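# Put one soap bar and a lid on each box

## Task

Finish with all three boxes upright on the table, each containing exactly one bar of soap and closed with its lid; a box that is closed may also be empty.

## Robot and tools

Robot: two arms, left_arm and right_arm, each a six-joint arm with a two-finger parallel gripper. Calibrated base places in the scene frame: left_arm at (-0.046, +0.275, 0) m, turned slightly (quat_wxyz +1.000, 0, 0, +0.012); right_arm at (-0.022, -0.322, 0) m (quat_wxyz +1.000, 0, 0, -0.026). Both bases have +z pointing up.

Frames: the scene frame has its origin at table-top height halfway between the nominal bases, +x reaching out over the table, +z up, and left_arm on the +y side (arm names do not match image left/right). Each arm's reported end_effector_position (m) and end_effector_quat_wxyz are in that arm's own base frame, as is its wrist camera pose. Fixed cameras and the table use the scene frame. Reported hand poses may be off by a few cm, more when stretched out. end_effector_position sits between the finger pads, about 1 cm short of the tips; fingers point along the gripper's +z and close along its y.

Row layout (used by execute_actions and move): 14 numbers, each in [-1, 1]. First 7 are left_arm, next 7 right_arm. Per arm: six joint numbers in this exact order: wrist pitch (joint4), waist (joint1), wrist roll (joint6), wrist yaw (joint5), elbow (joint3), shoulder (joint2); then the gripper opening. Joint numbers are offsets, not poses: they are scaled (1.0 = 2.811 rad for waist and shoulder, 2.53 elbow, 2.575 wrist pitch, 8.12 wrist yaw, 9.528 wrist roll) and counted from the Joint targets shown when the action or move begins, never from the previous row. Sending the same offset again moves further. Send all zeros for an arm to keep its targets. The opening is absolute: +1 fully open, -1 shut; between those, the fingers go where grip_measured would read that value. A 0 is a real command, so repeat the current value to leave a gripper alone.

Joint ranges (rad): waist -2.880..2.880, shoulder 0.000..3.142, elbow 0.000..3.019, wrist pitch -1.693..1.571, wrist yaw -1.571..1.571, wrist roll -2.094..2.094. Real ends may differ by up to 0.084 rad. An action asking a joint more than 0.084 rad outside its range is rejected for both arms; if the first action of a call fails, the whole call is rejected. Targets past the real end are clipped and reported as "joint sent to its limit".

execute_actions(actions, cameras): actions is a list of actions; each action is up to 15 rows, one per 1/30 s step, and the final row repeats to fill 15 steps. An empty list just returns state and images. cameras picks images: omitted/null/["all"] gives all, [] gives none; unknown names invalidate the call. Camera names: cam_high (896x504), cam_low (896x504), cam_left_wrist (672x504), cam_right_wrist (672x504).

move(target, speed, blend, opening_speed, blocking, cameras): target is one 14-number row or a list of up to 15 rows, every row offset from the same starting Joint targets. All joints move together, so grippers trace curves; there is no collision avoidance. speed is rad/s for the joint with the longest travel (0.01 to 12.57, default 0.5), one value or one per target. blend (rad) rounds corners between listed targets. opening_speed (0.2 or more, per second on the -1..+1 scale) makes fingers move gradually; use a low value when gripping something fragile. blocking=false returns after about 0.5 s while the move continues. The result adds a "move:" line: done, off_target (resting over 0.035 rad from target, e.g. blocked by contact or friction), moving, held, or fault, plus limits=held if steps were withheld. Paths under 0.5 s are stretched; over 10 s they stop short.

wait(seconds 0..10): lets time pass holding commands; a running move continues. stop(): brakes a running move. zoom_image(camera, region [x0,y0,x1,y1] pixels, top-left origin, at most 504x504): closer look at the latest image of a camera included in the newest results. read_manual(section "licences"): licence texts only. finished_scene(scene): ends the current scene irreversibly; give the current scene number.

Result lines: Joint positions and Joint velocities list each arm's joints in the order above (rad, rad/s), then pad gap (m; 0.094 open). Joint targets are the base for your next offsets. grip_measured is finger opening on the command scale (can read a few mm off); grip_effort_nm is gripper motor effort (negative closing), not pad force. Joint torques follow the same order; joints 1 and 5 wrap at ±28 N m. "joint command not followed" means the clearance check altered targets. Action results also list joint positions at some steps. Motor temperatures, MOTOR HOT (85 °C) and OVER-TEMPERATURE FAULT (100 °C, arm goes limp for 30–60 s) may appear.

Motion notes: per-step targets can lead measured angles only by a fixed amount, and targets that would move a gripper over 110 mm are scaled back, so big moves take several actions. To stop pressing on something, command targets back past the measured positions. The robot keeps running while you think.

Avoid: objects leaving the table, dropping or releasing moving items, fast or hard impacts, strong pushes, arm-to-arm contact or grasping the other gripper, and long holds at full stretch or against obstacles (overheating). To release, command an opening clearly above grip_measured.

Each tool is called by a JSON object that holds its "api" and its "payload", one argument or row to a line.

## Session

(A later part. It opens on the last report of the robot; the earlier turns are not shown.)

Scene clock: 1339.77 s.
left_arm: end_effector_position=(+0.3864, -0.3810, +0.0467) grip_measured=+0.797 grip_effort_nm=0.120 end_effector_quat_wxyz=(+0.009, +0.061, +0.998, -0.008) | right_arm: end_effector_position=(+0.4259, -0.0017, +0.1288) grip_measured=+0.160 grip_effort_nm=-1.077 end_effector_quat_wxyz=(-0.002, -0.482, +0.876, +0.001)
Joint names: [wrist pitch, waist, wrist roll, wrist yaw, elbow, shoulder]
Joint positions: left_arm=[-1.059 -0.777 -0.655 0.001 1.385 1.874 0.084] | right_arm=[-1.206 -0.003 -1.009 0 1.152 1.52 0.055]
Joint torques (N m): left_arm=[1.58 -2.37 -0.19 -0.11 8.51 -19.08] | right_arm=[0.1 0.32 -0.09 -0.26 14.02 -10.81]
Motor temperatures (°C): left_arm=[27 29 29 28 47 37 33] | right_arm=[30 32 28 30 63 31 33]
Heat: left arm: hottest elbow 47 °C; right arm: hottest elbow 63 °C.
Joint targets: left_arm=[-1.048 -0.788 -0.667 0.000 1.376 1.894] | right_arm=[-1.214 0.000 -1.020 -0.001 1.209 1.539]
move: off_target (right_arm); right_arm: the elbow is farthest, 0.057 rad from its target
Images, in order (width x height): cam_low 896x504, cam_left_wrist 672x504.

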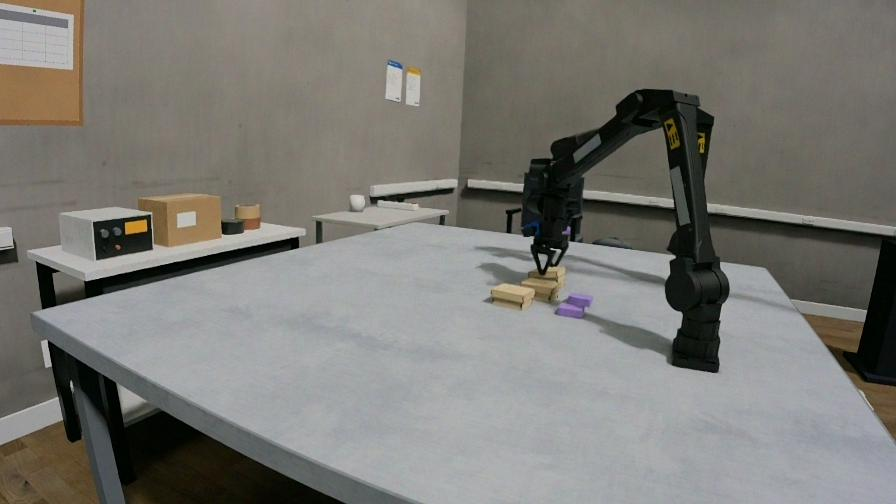

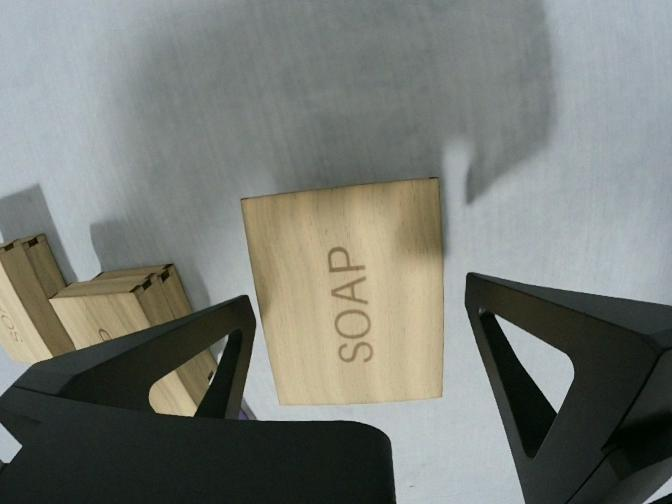

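{"api": "zoom_image", "payload": {
  "camera": "cam_low",
  "region": [525, 262, 570, 295]
}}

{"api": "zoom_image", "payload": {
  "camera": "cam_left_wrist",
  "region": [210, 150, 480, 420]
}}

Scaled by 11.200 from the camera's 896x504 image, which has a finer 1280x720 frame.

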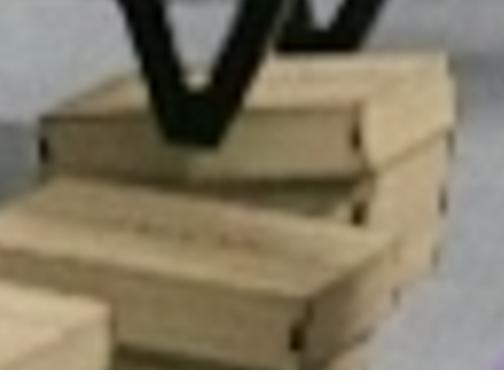

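Scaled by 1.867 from the camera's 672x504 image, which has a finer 960x720 frame.

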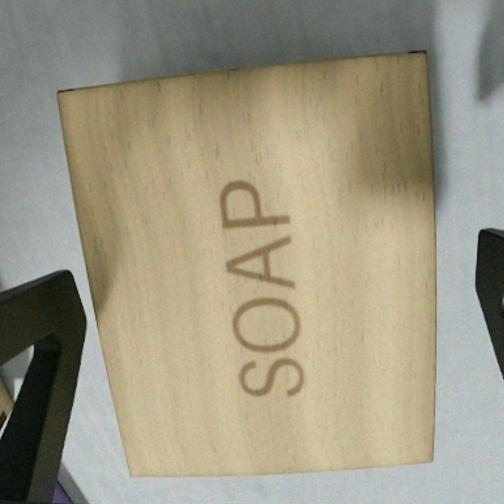

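{"api": "move", "payload": {
  "target": [
    [0,0.011,0,0,0,0,0.8,0,0,0,0,0,0,0.05],
    [0,0.011,0,0,0,0,0.38,0,0,0,0,0,0,0.05],
    [0,0.011,0,0,-0.0032,0,0.38,0,0,0,0,0,0,0.05]
  ],
  "speed": 0.03,
  "opening_speed": 0.4,
  "cameras": ["cam_left_wrist","cam_low"]
}}

{"api": "zoom_image", "payload": {
  "camera": "cam_low",
  "region": [525, 262, 570, 295]
}}

Scene clock: 1366.27 s.
left_arm: end_effector_position=(+0.3898, -0.3775, +0.0467) grip_measured=+0.394 grip_effort_nm=-1.043 end_effector_quat_wxyz=(+0.009, +0.057, +0.998, -0.008) | right_arm: end_effector_position=(+0.4259, -0.0017, +0.1288) grip_measured=+0.160 grip_effort_nm=-1.072 end_effector_quat_wxyz=(-0.002, -0.482, +0.876, +0.001)
Joint names: [wrist pitch, waist, wrist roll, wrist yaw, elbow, shoulder]
Joint positions: left_arm=[-1.059 -0.768 -0.655 0.001 1.385 1.874 0.065] | right_arm=[-1.206 -0.003 -1.009 0 1.152 1.52 0.055]
Joint torques (N m): left_arm=[1.59 -0.73 -0.2 -0.11 7.76 -19.08] | right_arm=[0.12 0.32 -0.09 -0.26 14.04 -10.87]
Motor temperatures (°C): left_arm=[27 29 29 28 46 37 32] | right_arm=[30 32 28 30 65 31 33]
Heat: left arm: hottest elbow 46 °C; right arm: hottest elbow 65 °C.
Joint targets: left_arm=[-1.048 -0.757 -0.667 0.000 1.368 1.894] | right_arm=[-1.214 0.000 -1.020 -0.001 1.209 1.539]
move: off_target (right_arm); right_arm: the elbow is farthest, 0.057 rad from its target
Images, in order (width x height): cam_low 896x504, cam_left_wrist 672x504.

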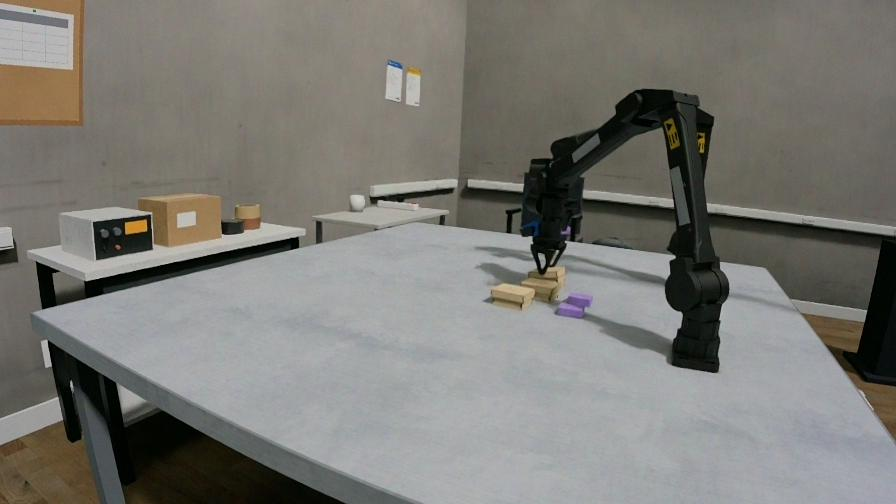

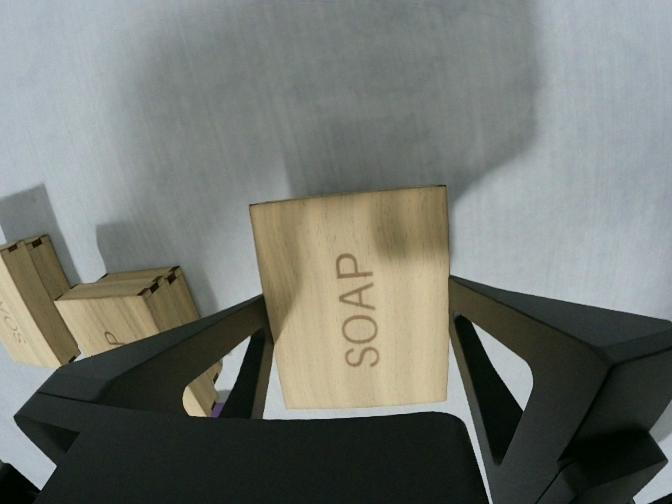

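Scaled by 11.200 from the camera's 896x504 image, which has a finer 1280x720 frame.

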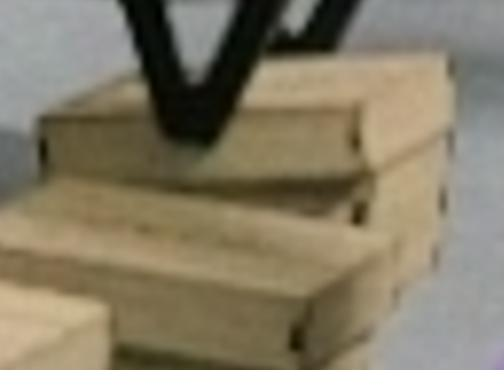

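{"api": "move", "payload": {
  "target": [0,0,0,0,-0.0045,0,0.38,0,0,0,0,0,0,0.05],
  "speed": 0.03,
  "opening_speed": 0.4,
  "cameras": ["cam_left_wrist","cam_low"]
}}

{"api": "zoom_image", "payload": {
  "camera": "cam_low",
  "region": [525, 262, 570, 295]
}}

Scene clock: 1383.37 s.
left_arm: end_effector_position=(+0.3895, -0.3771, +0.0459) grip_measured=+0.394 grip_effort_nm=-1.033 end_effector_quat_wxyz=(+0.008, +0.057, +0.998, -0.008) | right_arm: end_effector_position=(+0.4259, -0.0017, +0.1288) grip_measured=+0.160 grip_effort_nm=-1.072 end_effector_quat_wxyz=(-0.002, -0.482, +0.876, +0.001)
Joint names: [wrist pitch, waist, wrist roll, wrist yaw, elbow, shoulder]
Joint positions: left_arm=[-1.057 -0.768 -0.655 0.001 1.383 1.874 0.065] | right_arm=[-1.206 -0.003 -1.009 0 1.152 1.52 0.055]
Joint torques (N m): left_arm=[1.51 -0.67 -0.2 -0.11 6.94 -19.14] | right_arm=[0.1 0.32 -0.09 -0.26 14.02 -10.87]
Motor temperatures (°C): left_arm=[27 29 29 28 45 37 32] | right_arm=[30 32 28 30 65 31 33]
Heat: left arm: hottest elbow 45 °C; right arm: hottest elbow 65 °C.
Joint targets: left_arm=[-1.048 -0.757 -0.667 0.000 1.357 1.894] | right_arm=[-1.214 0.000 -1.020 -0.001 1.209 1.539]
move: off_target (right_arm); right_arm: the elbow is farthest, 0.057 rad from its target
Images, in order (width x height): cam_low 896x504, cam_left_wrist 672x504.

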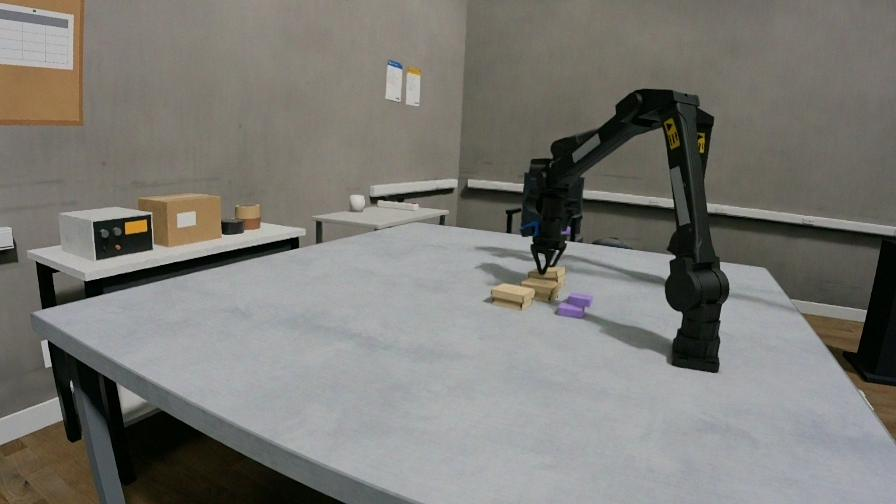

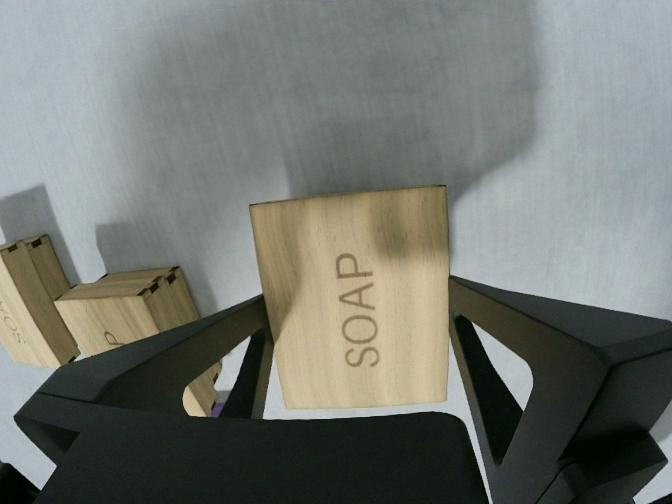

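Scaled by 11.200 from the camera's 896x504 image, which has a finer 1280x720 frame.

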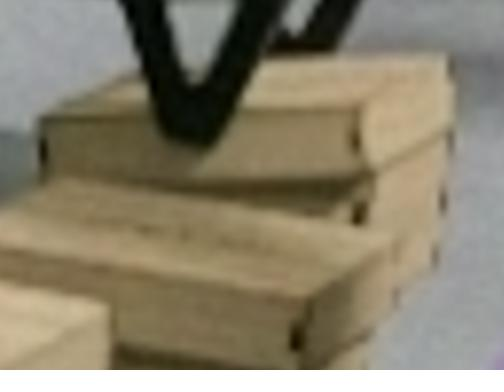

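{"api": "move", "payload": {
  "target": [
    [-0.0113,0,0,0,0.004,0,0.38,0,0,0,0,0,0,0.05]
  ],
  "speed": 0.03,
  "cameras": ["cam_left_wrist","cam_low"]
}}

{"api": "zoom_image", "payload": {
  "camera": "cam_low",
  "region": [525, 262, 570, 295]
}}

Scene clock: 1396.57 s.
left_arm: end_effector_position=(+0.3891, -0.3768, +0.0459) grip_measured=+0.394 grip_effort_nm=-1.043 end_effector_quat_wxyz=(+0.008, +0.057, +0.998, -0.007) | right_arm: end_effector_position=(+0.4259, -0.0017, +0.1288) grip_measured=+0.160 grip_effort_nm=-1.072 end_effector_quat_wxyz=(-0.002, -0.482, +0.876, +0.001)
Joint names: [wrist pitch, waist, wrist roll, wrist yaw, elbow, shoulder]
Joint positions: left_arm=[-1.059 -0.768 -0.655 0.001 1.383 1.874 0.065] | right_arm=[-1.206 -0.003 -1.009 0 1.152 1.52 0.055]
Joint torques (N m): left_arm=[0.4 -0.67 -0.19 -0.11 7.86 -19.08] | right_arm=[0.1 0.32 -0.09 -0.26 14.01 -10.87]
Motor temperatures (°C): left_arm=[27 29 29 28 43 37 33] | right_arm=[30 32 28 30 66 31 33]
Heat: left arm: hottest elbow 43 °C; right arm: hottest elbow 66 °C.
Joint targets: left_arm=[-1.077 -0.757 -0.667 0.000 1.367 1.894] | right_arm=[-1.214 0.000 -1.020 -0.001 1.209 1.539]
move: off_target (right_arm); right_arm: the elbow is farthest, 0.057 rad from its target
Images, in order (width x height): cam_low 896x504, cam_left_wrist 672x504.

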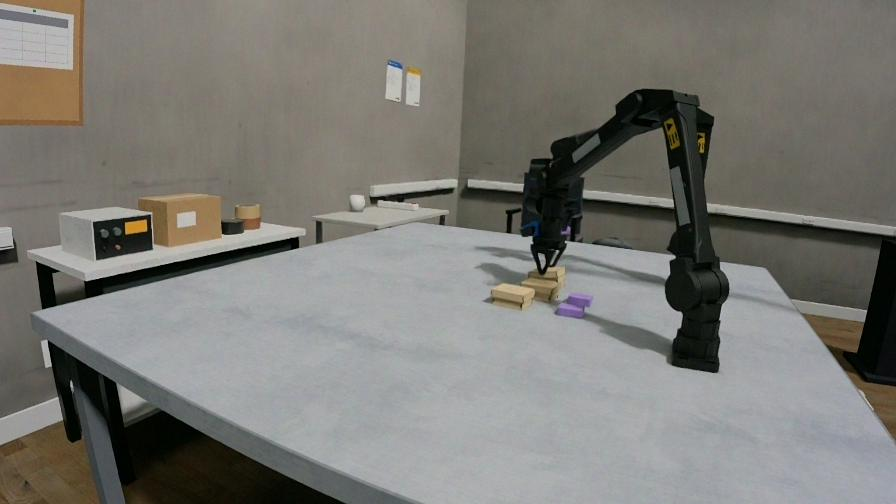

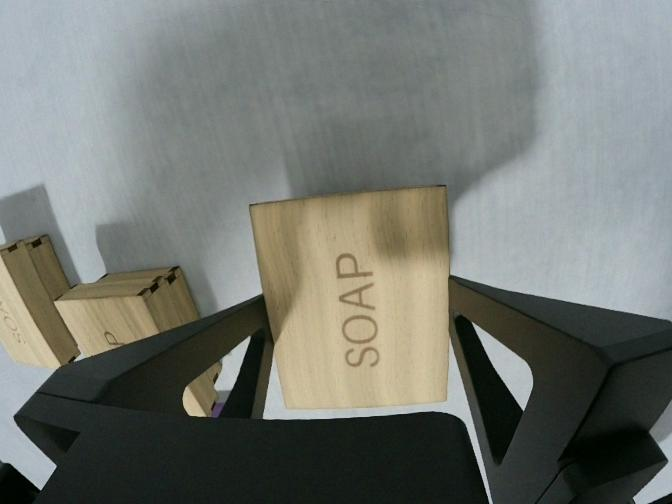

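Scaled by 11.200 from the camera's 896x504 image, which has a finer 1280x720 frame.

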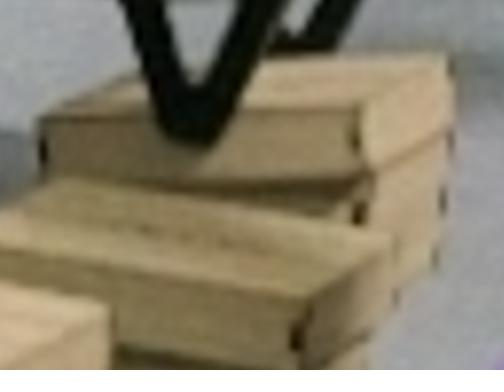

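{"api": "move", "payload": {
  "target": [
    [-0.008,0,0,0,0.0,0,0.38,0,0,0,0,0,0,0.05],
    [-0.008,0,0,0,0.0,0,0.7,0,0,0,0,0,0,0.05]
  ],
  "speed": 0.03,
  "opening_speed": 0.4,
  "cameras": ["cam_left_wrist","cam_low"]
}}

{"api": "zoom_image", "payload": {
  "camera": "cam_low",
  "region": [525, 262, 570, 295]
}}

Scene clock: 1406.17 s.
left_arm: end_effector_position=(+0.3832, -0.3710, +0.0446) grip_measured=+0.697 grip_effort_nm=0.120 end_effector_quat_wxyz=(-0.004, +0.057, +0.998, +0.003) | right_arm: end_effector_position=(+0.4259, -0.0017, +0.1288) grip_measured=+0.160 grip_effort_nm=-1.062 end_effector_quat_wxyz=(-0.002, -0.482, +0.876, +0.001)
Joint names: [wrist pitch, waist, wrist roll, wrist yaw, elbow, shoulder]
Joint positions: left_arm=[-1.086 -0.768 -0.655 0.001 1.379 1.874 0.08] | right_arm=[-1.206 -0.003 -1.009 0 1.152 1.52 0.055]
Joint torques (N m): left_arm=[0.59 -0.67 -0.19 -0.11 8.1 -18.96] | right_arm=[0.1 0.32 -0.09 -0.26 14.01 -10.81]
Motor temperatures (°C): left_arm=[27 29 29 28 42 37 33] | right_arm=[30 32 28 30 66 31 33]
Heat: left arm: hottest elbow 42 °C; right arm: hottest elbow 66 °C.
Joint targets: left_arm=[-1.098 -0.757 -0.666 0.000 1.367 1.894] | right_arm=[-1.214 0.000 -1.020 -0.001 1.209 1.539]
move: off_target (right_arm); right_arm: the elbow is farthest, 0.057 rad from its target
Images, in order (width x height): cam_low 896x504, cam_left_wrist 672x504.

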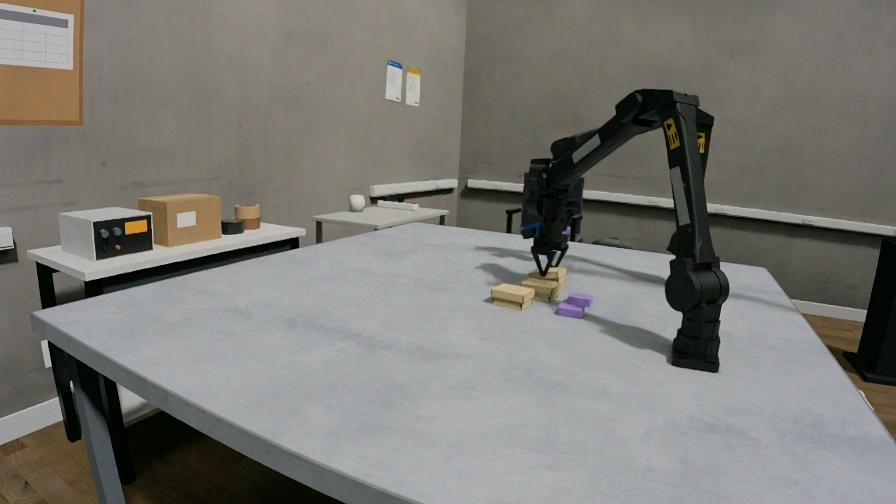

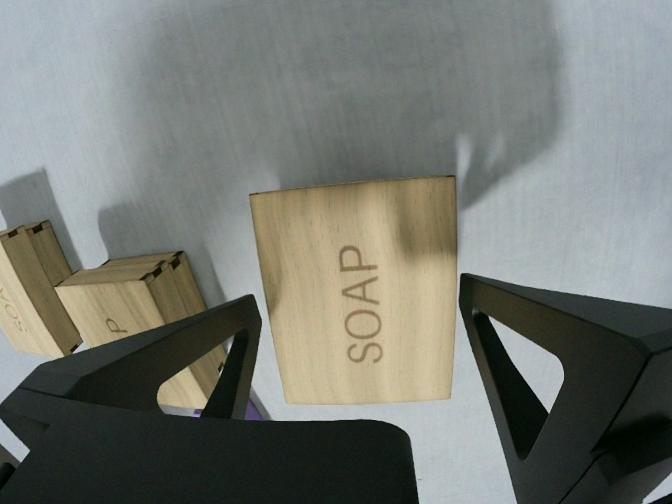

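Scaled by 11.200 from the camera's 896x504 image, which has a finer 1280x720 frame.

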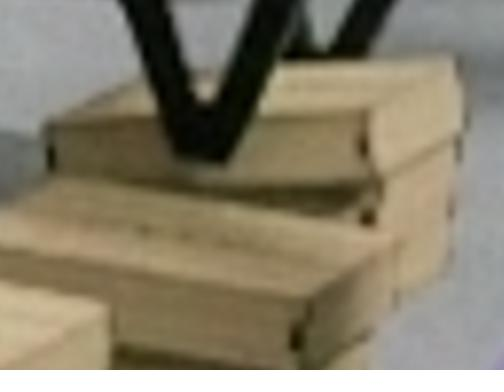

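{"api": "move", "payload": {
  "target": [
    [0,0,0,0,0,0,0.3,0,0,0,0,0,0,0.05],
    [0,0,0,0,0.0213,-0.0114,0.3,0,0,0,0,0,0,0.05],
    [-0.0361,0,0,0,0.0435,-0.0292,0.3,0,0,0,0,0,0,0.05]
  ],
  "speed": 0.1,
  "opening_speed": 0.4,
  "cameras": ["cam_left_wrist","cam_low"]
}}

{"api": "zoom_image", "payload": {
  "camera": "cam_low",
  "region": [515, 235, 585, 300]
}}

Scene clock: 1444.07 s.
left_arm: end_effector_position=(+0.3820, -0.3700, +0.0815) grip_measured=+0.403 grip_effort_nm=-1.038 end_effector_quat_wxyz=(-0.006, +0.057, +0.998, +0.005) | right_arm: end_effector_position=(+0.4259, -0.0017, +0.1288) grip_measured=+0.160 grip_effort_nm=-1.072 end_effector_quat_wxyz=(-0.002, -0.482, +0.876, +0.001)
Joint names: [wrist pitch, waist, wrist roll, wrist yaw, elbow, shoulder]
Joint positions: left_arm=[-1.179 -0.768 -0.655 0.001 1.424 1.832 0.066] | right_arm=[-1.206 -0.003 -1.009 0 1.152 1.52 0.055]
Joint torques (N m): left_arm=[0.77 -0.67 -0.19 -0.11 14.48 -22.53] | right_arm=[0.1 0.32 -0.09 -0.26 14.04 -10.87]
Motor temperatures (°C): left_arm=[27 29 29 28 42 37 31] | right_arm=[30 32 28 30 67 31 33]
Heat: left arm: hottest elbow 42 °C; right arm: hottest elbow 67 °C.
Joint targets: left_arm=[-1.190 -0.757 -0.666 0.000 1.477 1.812] | right_arm=[-1.214 0.000 -1.020 -0.001 1.209 1.539]
move: off_target (left_arm, right_arm); left_arm: the elbow is farthest, 0.053 rad from its target; right_arm: the elbow is farthest, 0.057 rad from its target
Images, in order (width x height): cam_low 896x504, cam_left_wrist 672x504.

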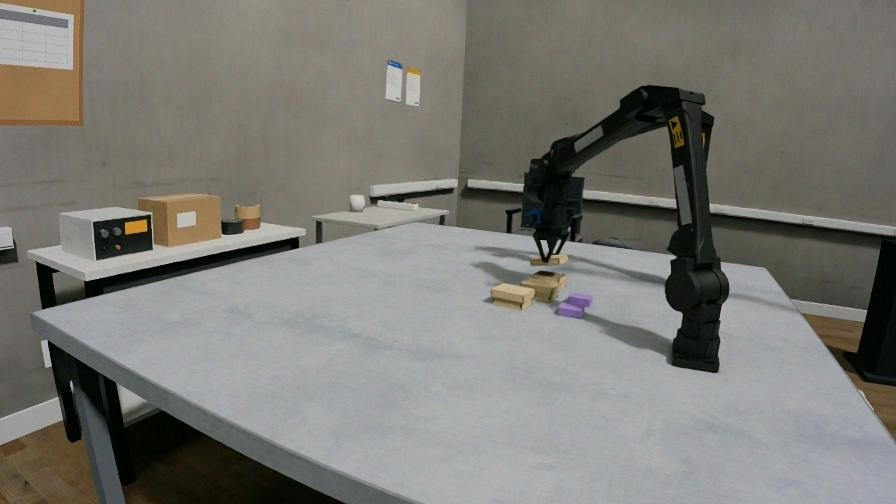

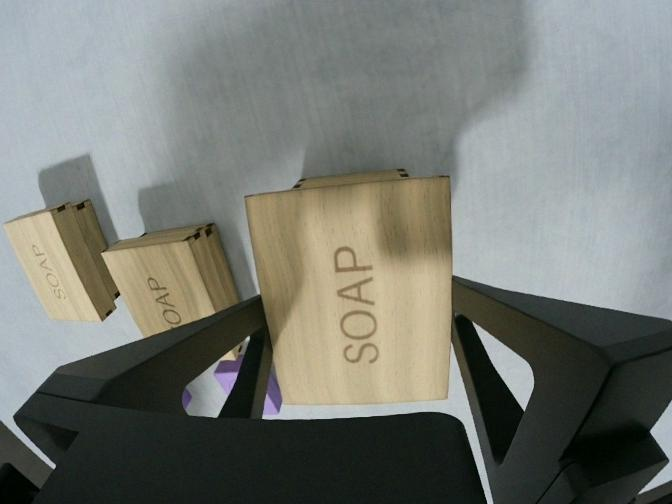

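Scaled by 7.200 from the camera's 896x504 image, which has a finer 1280x720 frame.

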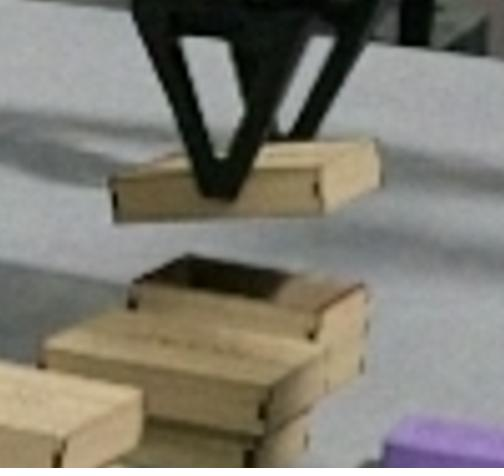

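{"api": "move", "payload": {
  "target": [0.1243,0,0,0,-0.0949,-0.0218,0.3,0,0,0,0,0,0,0.05],
  "speed": 0.2,
  "cameras": ["cam_left_wrist","cam_low"]
}}

{"api": "zoom_image", "payload": {
  "camera": "cam_low",
  "region": [515, 235, 585, 300]
}}

Scene clock: 1473.07 s.
left_arm: end_effector_position=(+0.3851, -0.3729, +0.0581) grip_measured=+0.403 grip_effort_nm=-1.043 end_effector_quat_wxyz=(+0.064, +0.056, +0.995, -0.056) | right_arm: end_effector_position=(+0.4259, -0.0017, +0.1288) grip_measured=+0.160 grip_effort_nm=-1.077 end_effector_quat_wxyz=(-0.002, -0.482, +0.876, +0.001)
Joint names: [wrist pitch, waist, wrist roll, wrist yaw, elbow, shoulder]
Joint positions: left_arm=[-0.886 -0.768 -0.655 0.001 1.251 1.767 0.066] | right_arm=[-1.206 -0.003 -1.009 0 1.152 1.52 0.055]
Joint torques (N m): left_arm=[2.07 -0.67 -0.18 -0.11 8.14 -20.84] | right_arm=[0.12 0.32 -0.09 -0.26 14.02 -10.81]
Motor temperatures (°C): left_arm=[27 28 29 28 47 38 32] | right_arm=[30 32 28 30 67 31 33]
Heat: left arm: hottest elbow 47 °C; right arm: hottest elbow 67 °C.
Joint targets: left_arm=[-0.870 -0.757 -0.666 0.000 1.237 1.751] | right_arm=[-1.214 0.000 -1.020 -0.001 1.209 1.539]
move: off_target (right_arm); right_arm: the elbow is farthest, 0.057 rad from its target
Images, in order (width x height): cam_low 896x504, cam_left_wrist 672x504.

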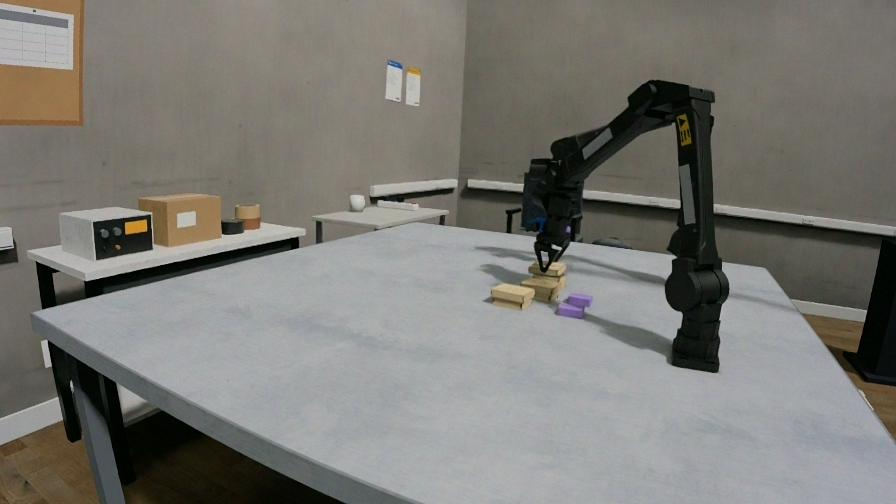

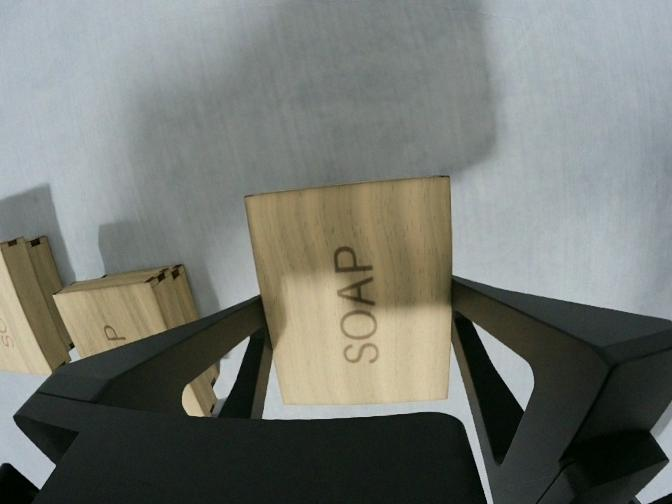

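Scaled by 7.200 from the camera's 896x504 image, which has a finer 1280x720 frame.

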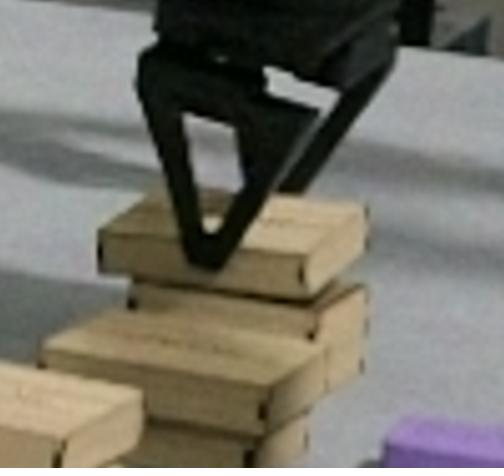

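{"api": "move", "payload": {
  "target": [0.0068,-0.0104,0,0,-0.0088,-0.0017,0.3,0,0.0534,0,0,0,0,0.05],
  "speed": 0.1
}}

{"api": "zoom_image", "payload": {
  "camera": "cam_low",
  "region": [525, 255, 575, 300]
}}

{"api": "zoom_image", "payload": {
  "camera": "cam_right_wrist",
  "region": [0, 0, 300, 220]
}}

Scene clock: 1507.47 s.
left_arm: end_effector_position=(+0.3833, -0.3732, +0.0574) grip_measured=+0.403 grip_effort_nm=-1.033 end_effector_quat_wxyz=(+0.070, +0.058, +0.994, -0.061) | right_arm: end_effector_position=(+0.4216, +0.0606, +0.1288) grip_measured=+0.160 grip_effort_nm=-1.072 end_effector_quat_wxyz=(-0.002, -0.545, +0.838, +0.001)
Joint names: [wrist pitch, waist, wrist roll, wrist yaw, elbow, shoulder]
Joint positions: left_arm=[-0.862 -0.771 -0.655 0 1.234 1.758 0.066] | right_arm=[-1.206 0.144 -1.009 0 1.152 1.52 0.055]
Joint torques (N m): left_arm=[1.7 -2.73 -0.18 -0.1 7.69 -20.19] | right_arm=[0.09 0.67 -0.09 -0.26 14.02 -10.87]
Motor temperatures (°C): left_arm=[27 28 29 28 45 40 33] | right_arm=[30 32 28 30 67 31 33]
Heat: left arm: hottest elbow 45 °C; right arm: hottest elbow 67 °C.
Joint targets: left_arm=[-0.853 -0.787 -0.666 0.000 1.215 1.746] | right_arm=[-1.214 0.150 -1.020 -0.001 1.209 1.539]
move: off_target (right_arm); right_arm: the elbow is farthest, 0.057 rad from its target

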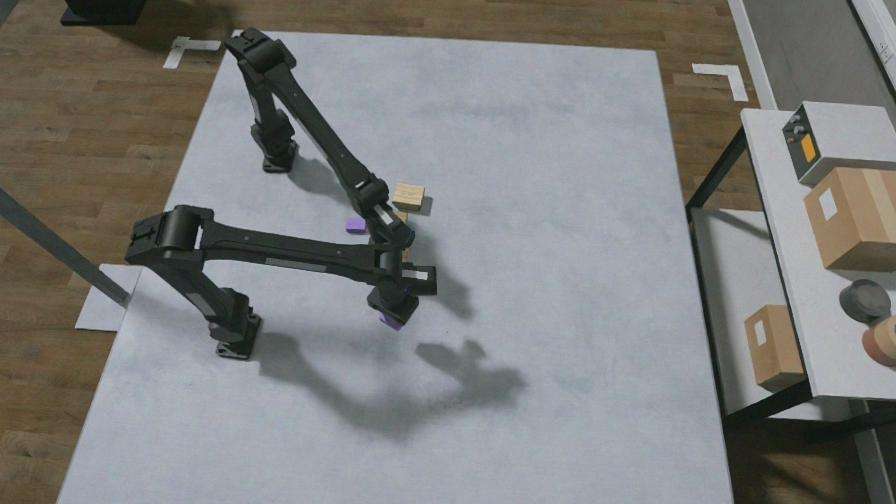

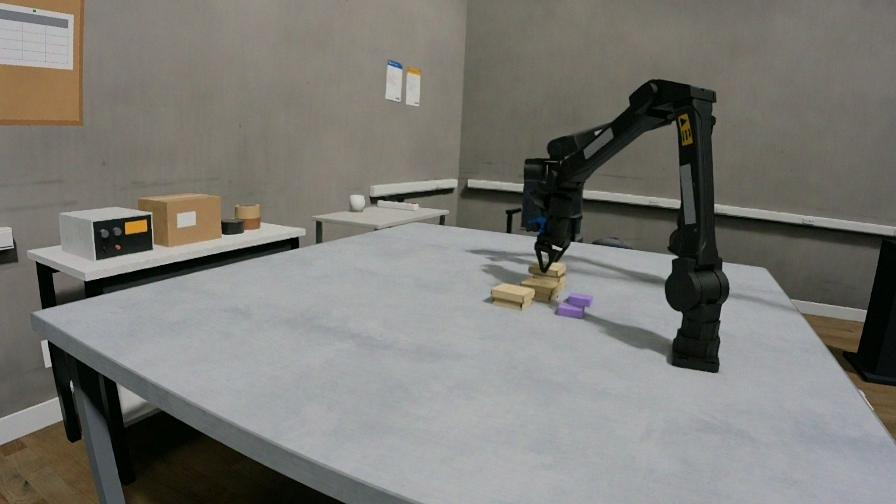

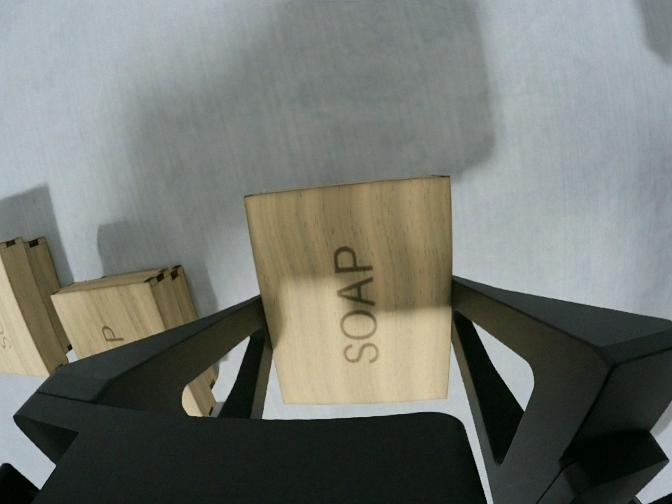

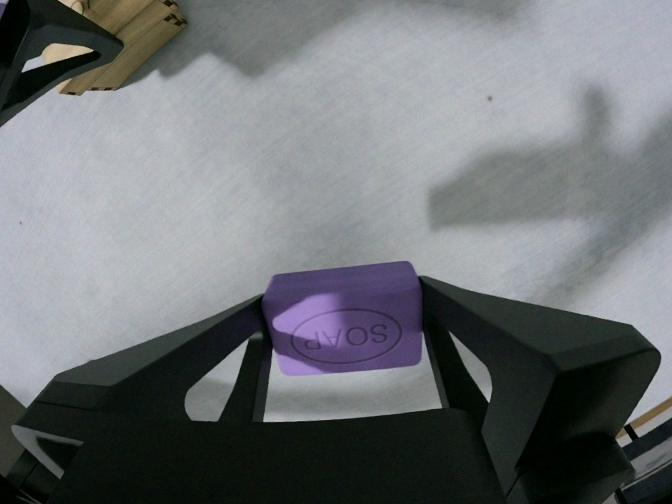

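Scaled by 10.080 from the camera's 896x504 image, which has a finer 1280x720 frame.

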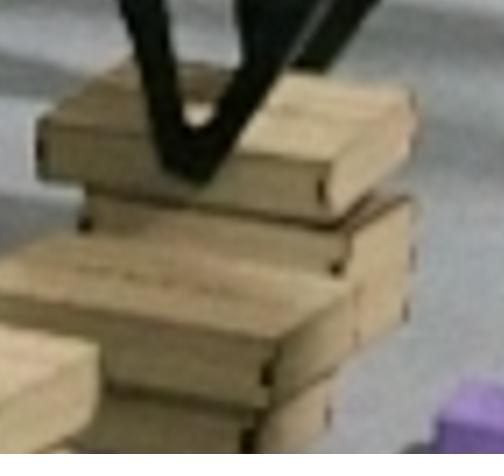

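Scaled by 1.680 from the camera's 672x504 image, which has a finer 960x720 frame.

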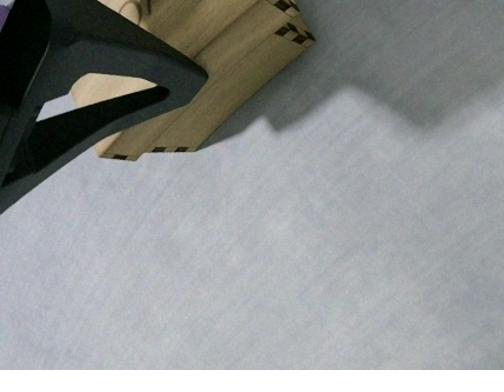

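{"api": "move", "payload": {
  "target": [0,-0.0011,0,0,-0.0063,0,0.3,0,0,0,0,0,0,0.05],
  "speed": 0.1,
  "cameras": ["cam_low","cam_right_wrist"]
}}

{"api": "zoom_image", "payload": {
  "camera": "cam_low",
  "region": [525, 255, 575, 300]
}}

{"api": "zoom_image", "payload": {
  "camera": "cam_right_wrist",
  "region": [30, 0, 210, 110]
}}

Scene clock: 1524.90 s.
left_arm: end_effector_position=(+0.3801, -0.3712, +0.0567) grip_measured=+0.403 grip_effort_nm=-1.038 end_effector_quat_wxyz=(+0.070, +0.059, +0.994, -0.060) | right_arm: end_effector_position=(+0.4216, +0.0606, +0.1288) grip_measured=+0.160 grip_effort_nm=-1.087 end_effector_quat_wxyz=(-0.002, -0.545, +0.838, +0.001)
Joint names: [wrist pitch, waist, wrist roll, wrist yaw, elbow, shoulder]
Joint positions: left_arm=[-0.859 -0.773 -0.655 -0.001 1.223 1.751 0.066] | right_arm=[-1.206 0.144 -1.009 0 1.152 1.52 0.055]
Joint torques (N m): left_arm=[1.68 -2.78 -0.18 -0.02 7.35 -19.37] | right_arm=[0.09 0.62 -0.09 -0.26 14.02 -10.87]
Motor temperatures (°C): left_arm=[27 28 29 28 44 40 33] | right_arm=[30 32 28 30 67 31 33]
Heat: left arm: hottest elbow 44 °C; right arm: hottest elbow 67 °C.
Joint targets: left_arm=[-0.853 -0.790 -0.666 0.000 1.199 1.746] | right_arm=[-1.214 0.150 -1.020 -0.001 1.209 1.539]
move: off_target (right_arm); right_arm: the elbow is farthest, 0.057 rad from its target
Images, in order (width x height): cam_low 896x504, cam_right_wrist 672x504.

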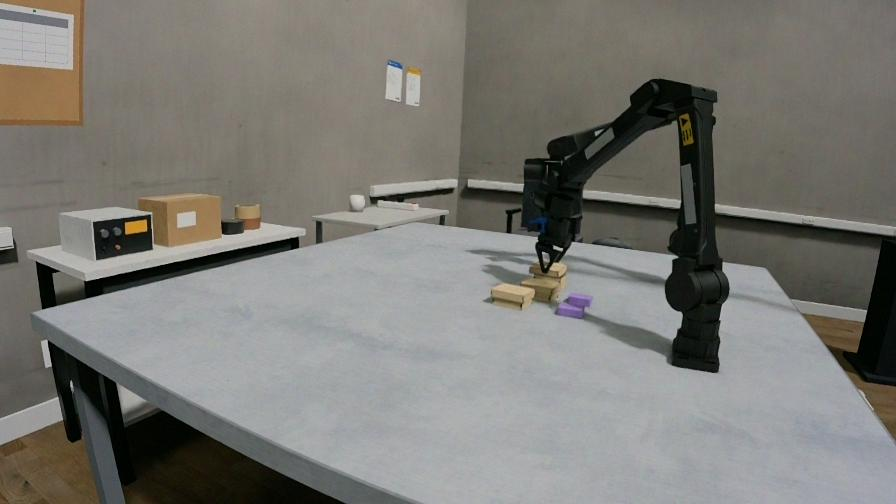

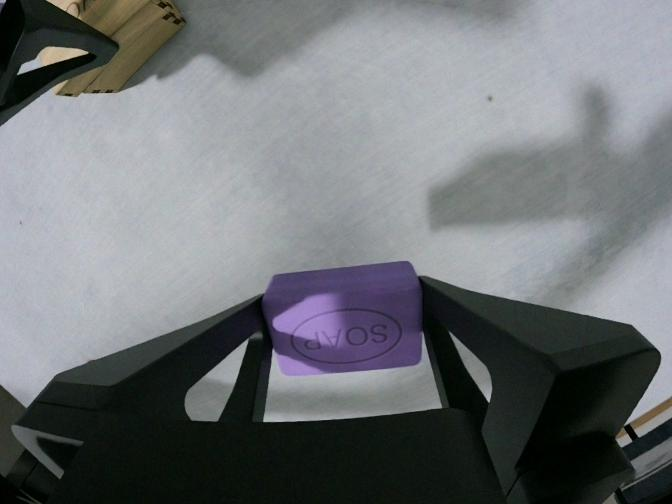

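Scaled by 10.080 from the camera's 896x504 image, which has a finer 1280x720 frame.

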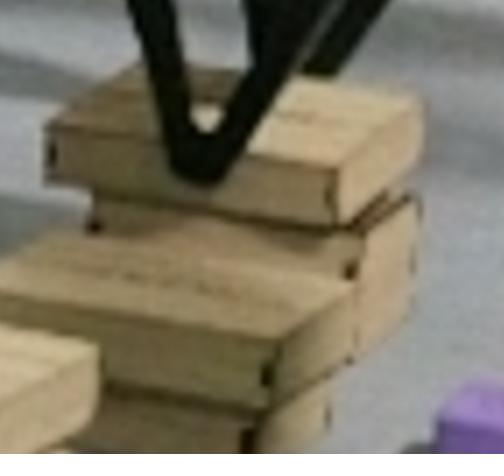

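Scaled by 2.800 from the camera's 672x504 image, which has a finer 960x720 frame.

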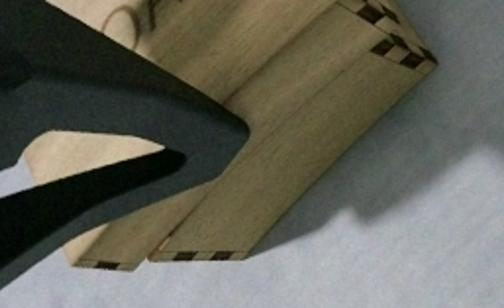

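{"api": "move", "payload": {
  "target": [
    [0,0,0,0,0,-0.0164,0.3,0,0,0,0,0,0,0.05],
    [0.0089,-0.0027,0,0,-0.0051,-0.0164,0.3,0,0,0,0,0,0,0.05]
  ],
  "speed": 0.1,
  "cameras": ["cam_low","cam_right_wrist","cam_left_wrist"]
}}

{"api": "zoom_image", "payload": {
  "camera": "cam_low",
  "region": [525, 255, 575, 300]
}}

{"api": "zoom_image", "payload": {
  "camera": "cam_right_wrist",
  "region": [30, 0, 210, 110]
}}

Scene clock: 1548.17 s.
left_arm: end_effector_position=(+0.3717, -0.3724, +0.0651) grip_measured=+0.403 grip_effort_nm=-1.043 end_effector_quat_wxyz=(+0.078, +0.065, +0.993, -0.067) | right_arm: end_effector_position=(+0.4216, +0.0606, +0.1288) grip_measured=+0.160 grip_effort_nm=-1.077 end_effector_quat_wxyz=(-0.002, -0.545, +0.838, +0.001)
Joint names: [wrist pitch, waist, wrist roll, wrist yaw, elbow, shoulder]
Joint positions: left_arm=[-0.845 -0.786 -0.655 -0.002 1.197 1.717 0.066] | right_arm=[-1.206 0.144 -1.009 0 1.152 1.52 0.055]
Joint torques (N m): left_arm=[1.96 -2.43 -0.18 -0.01 8.43 -19.96] | right_arm=[0.1 0.62 -0.09 -0.26 14.02 -10.87]
Motor temperatures (°C): left_arm=[27 28 29 28 43 39 33] | right_arm=[30 32 28 30 68 31 33]
Heat: left arm: hottest elbow 43 °C; right arm: hottest elbow 68 °C.
Joint targets: left_arm=[-0.830 -0.797 -0.666 0.000 1.186 1.700] | right_arm=[-1.214 0.150 -1.020 -0.001 1.209 1.539]
move: off_target (right_arm); right_arm: the elbow is farthest, 0.057 rad from its target
Images, in order (width x height): cam_low 896x504, cam_left_wrist 672x504, cam_right_wrist 672x504.

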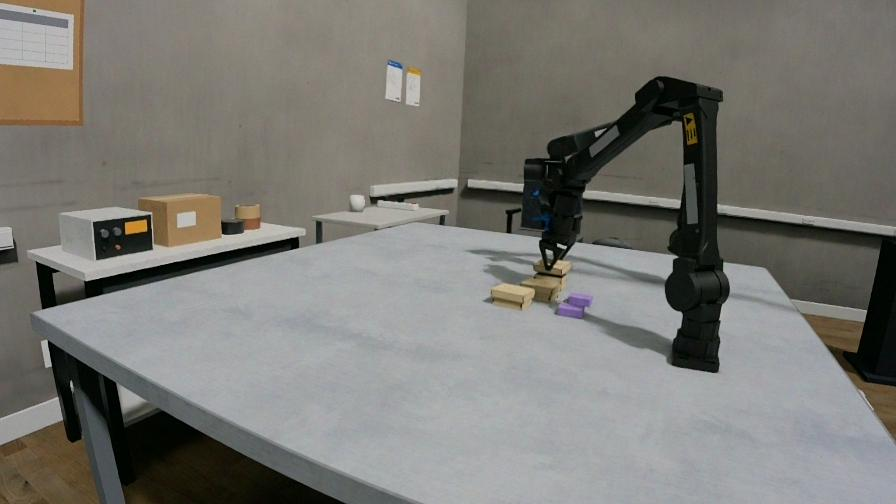

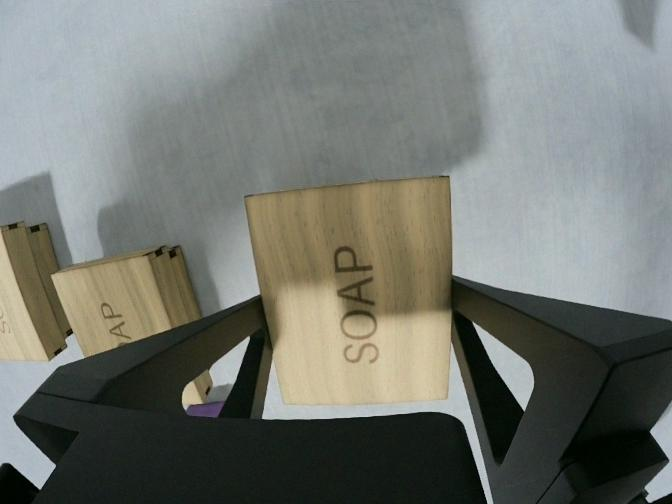

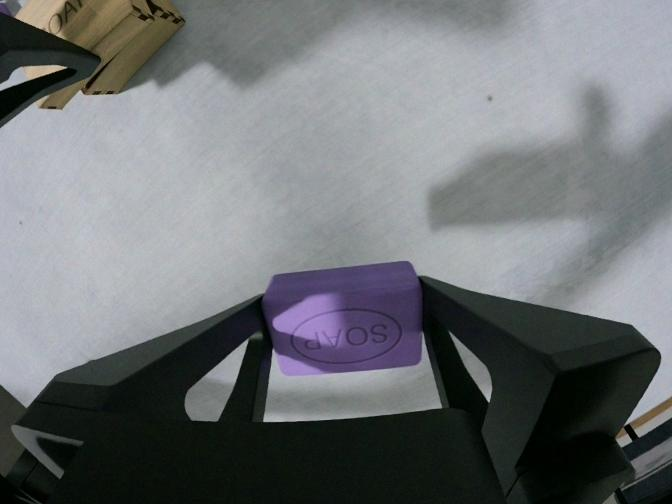

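Scaled by 10.080 from the camera's 896x504 image, which has a finer 1280x720 frame.

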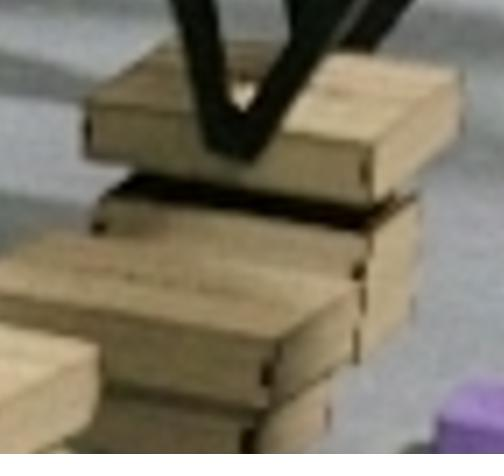

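Scaled by 2.800 from the camera's 672x504 image, which has a finer 960x720 frame.

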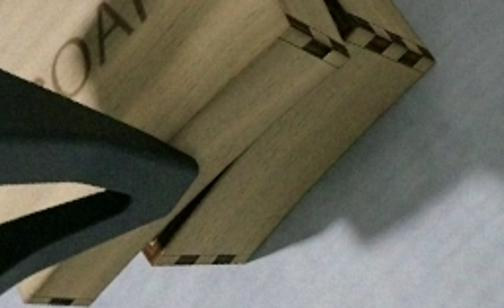

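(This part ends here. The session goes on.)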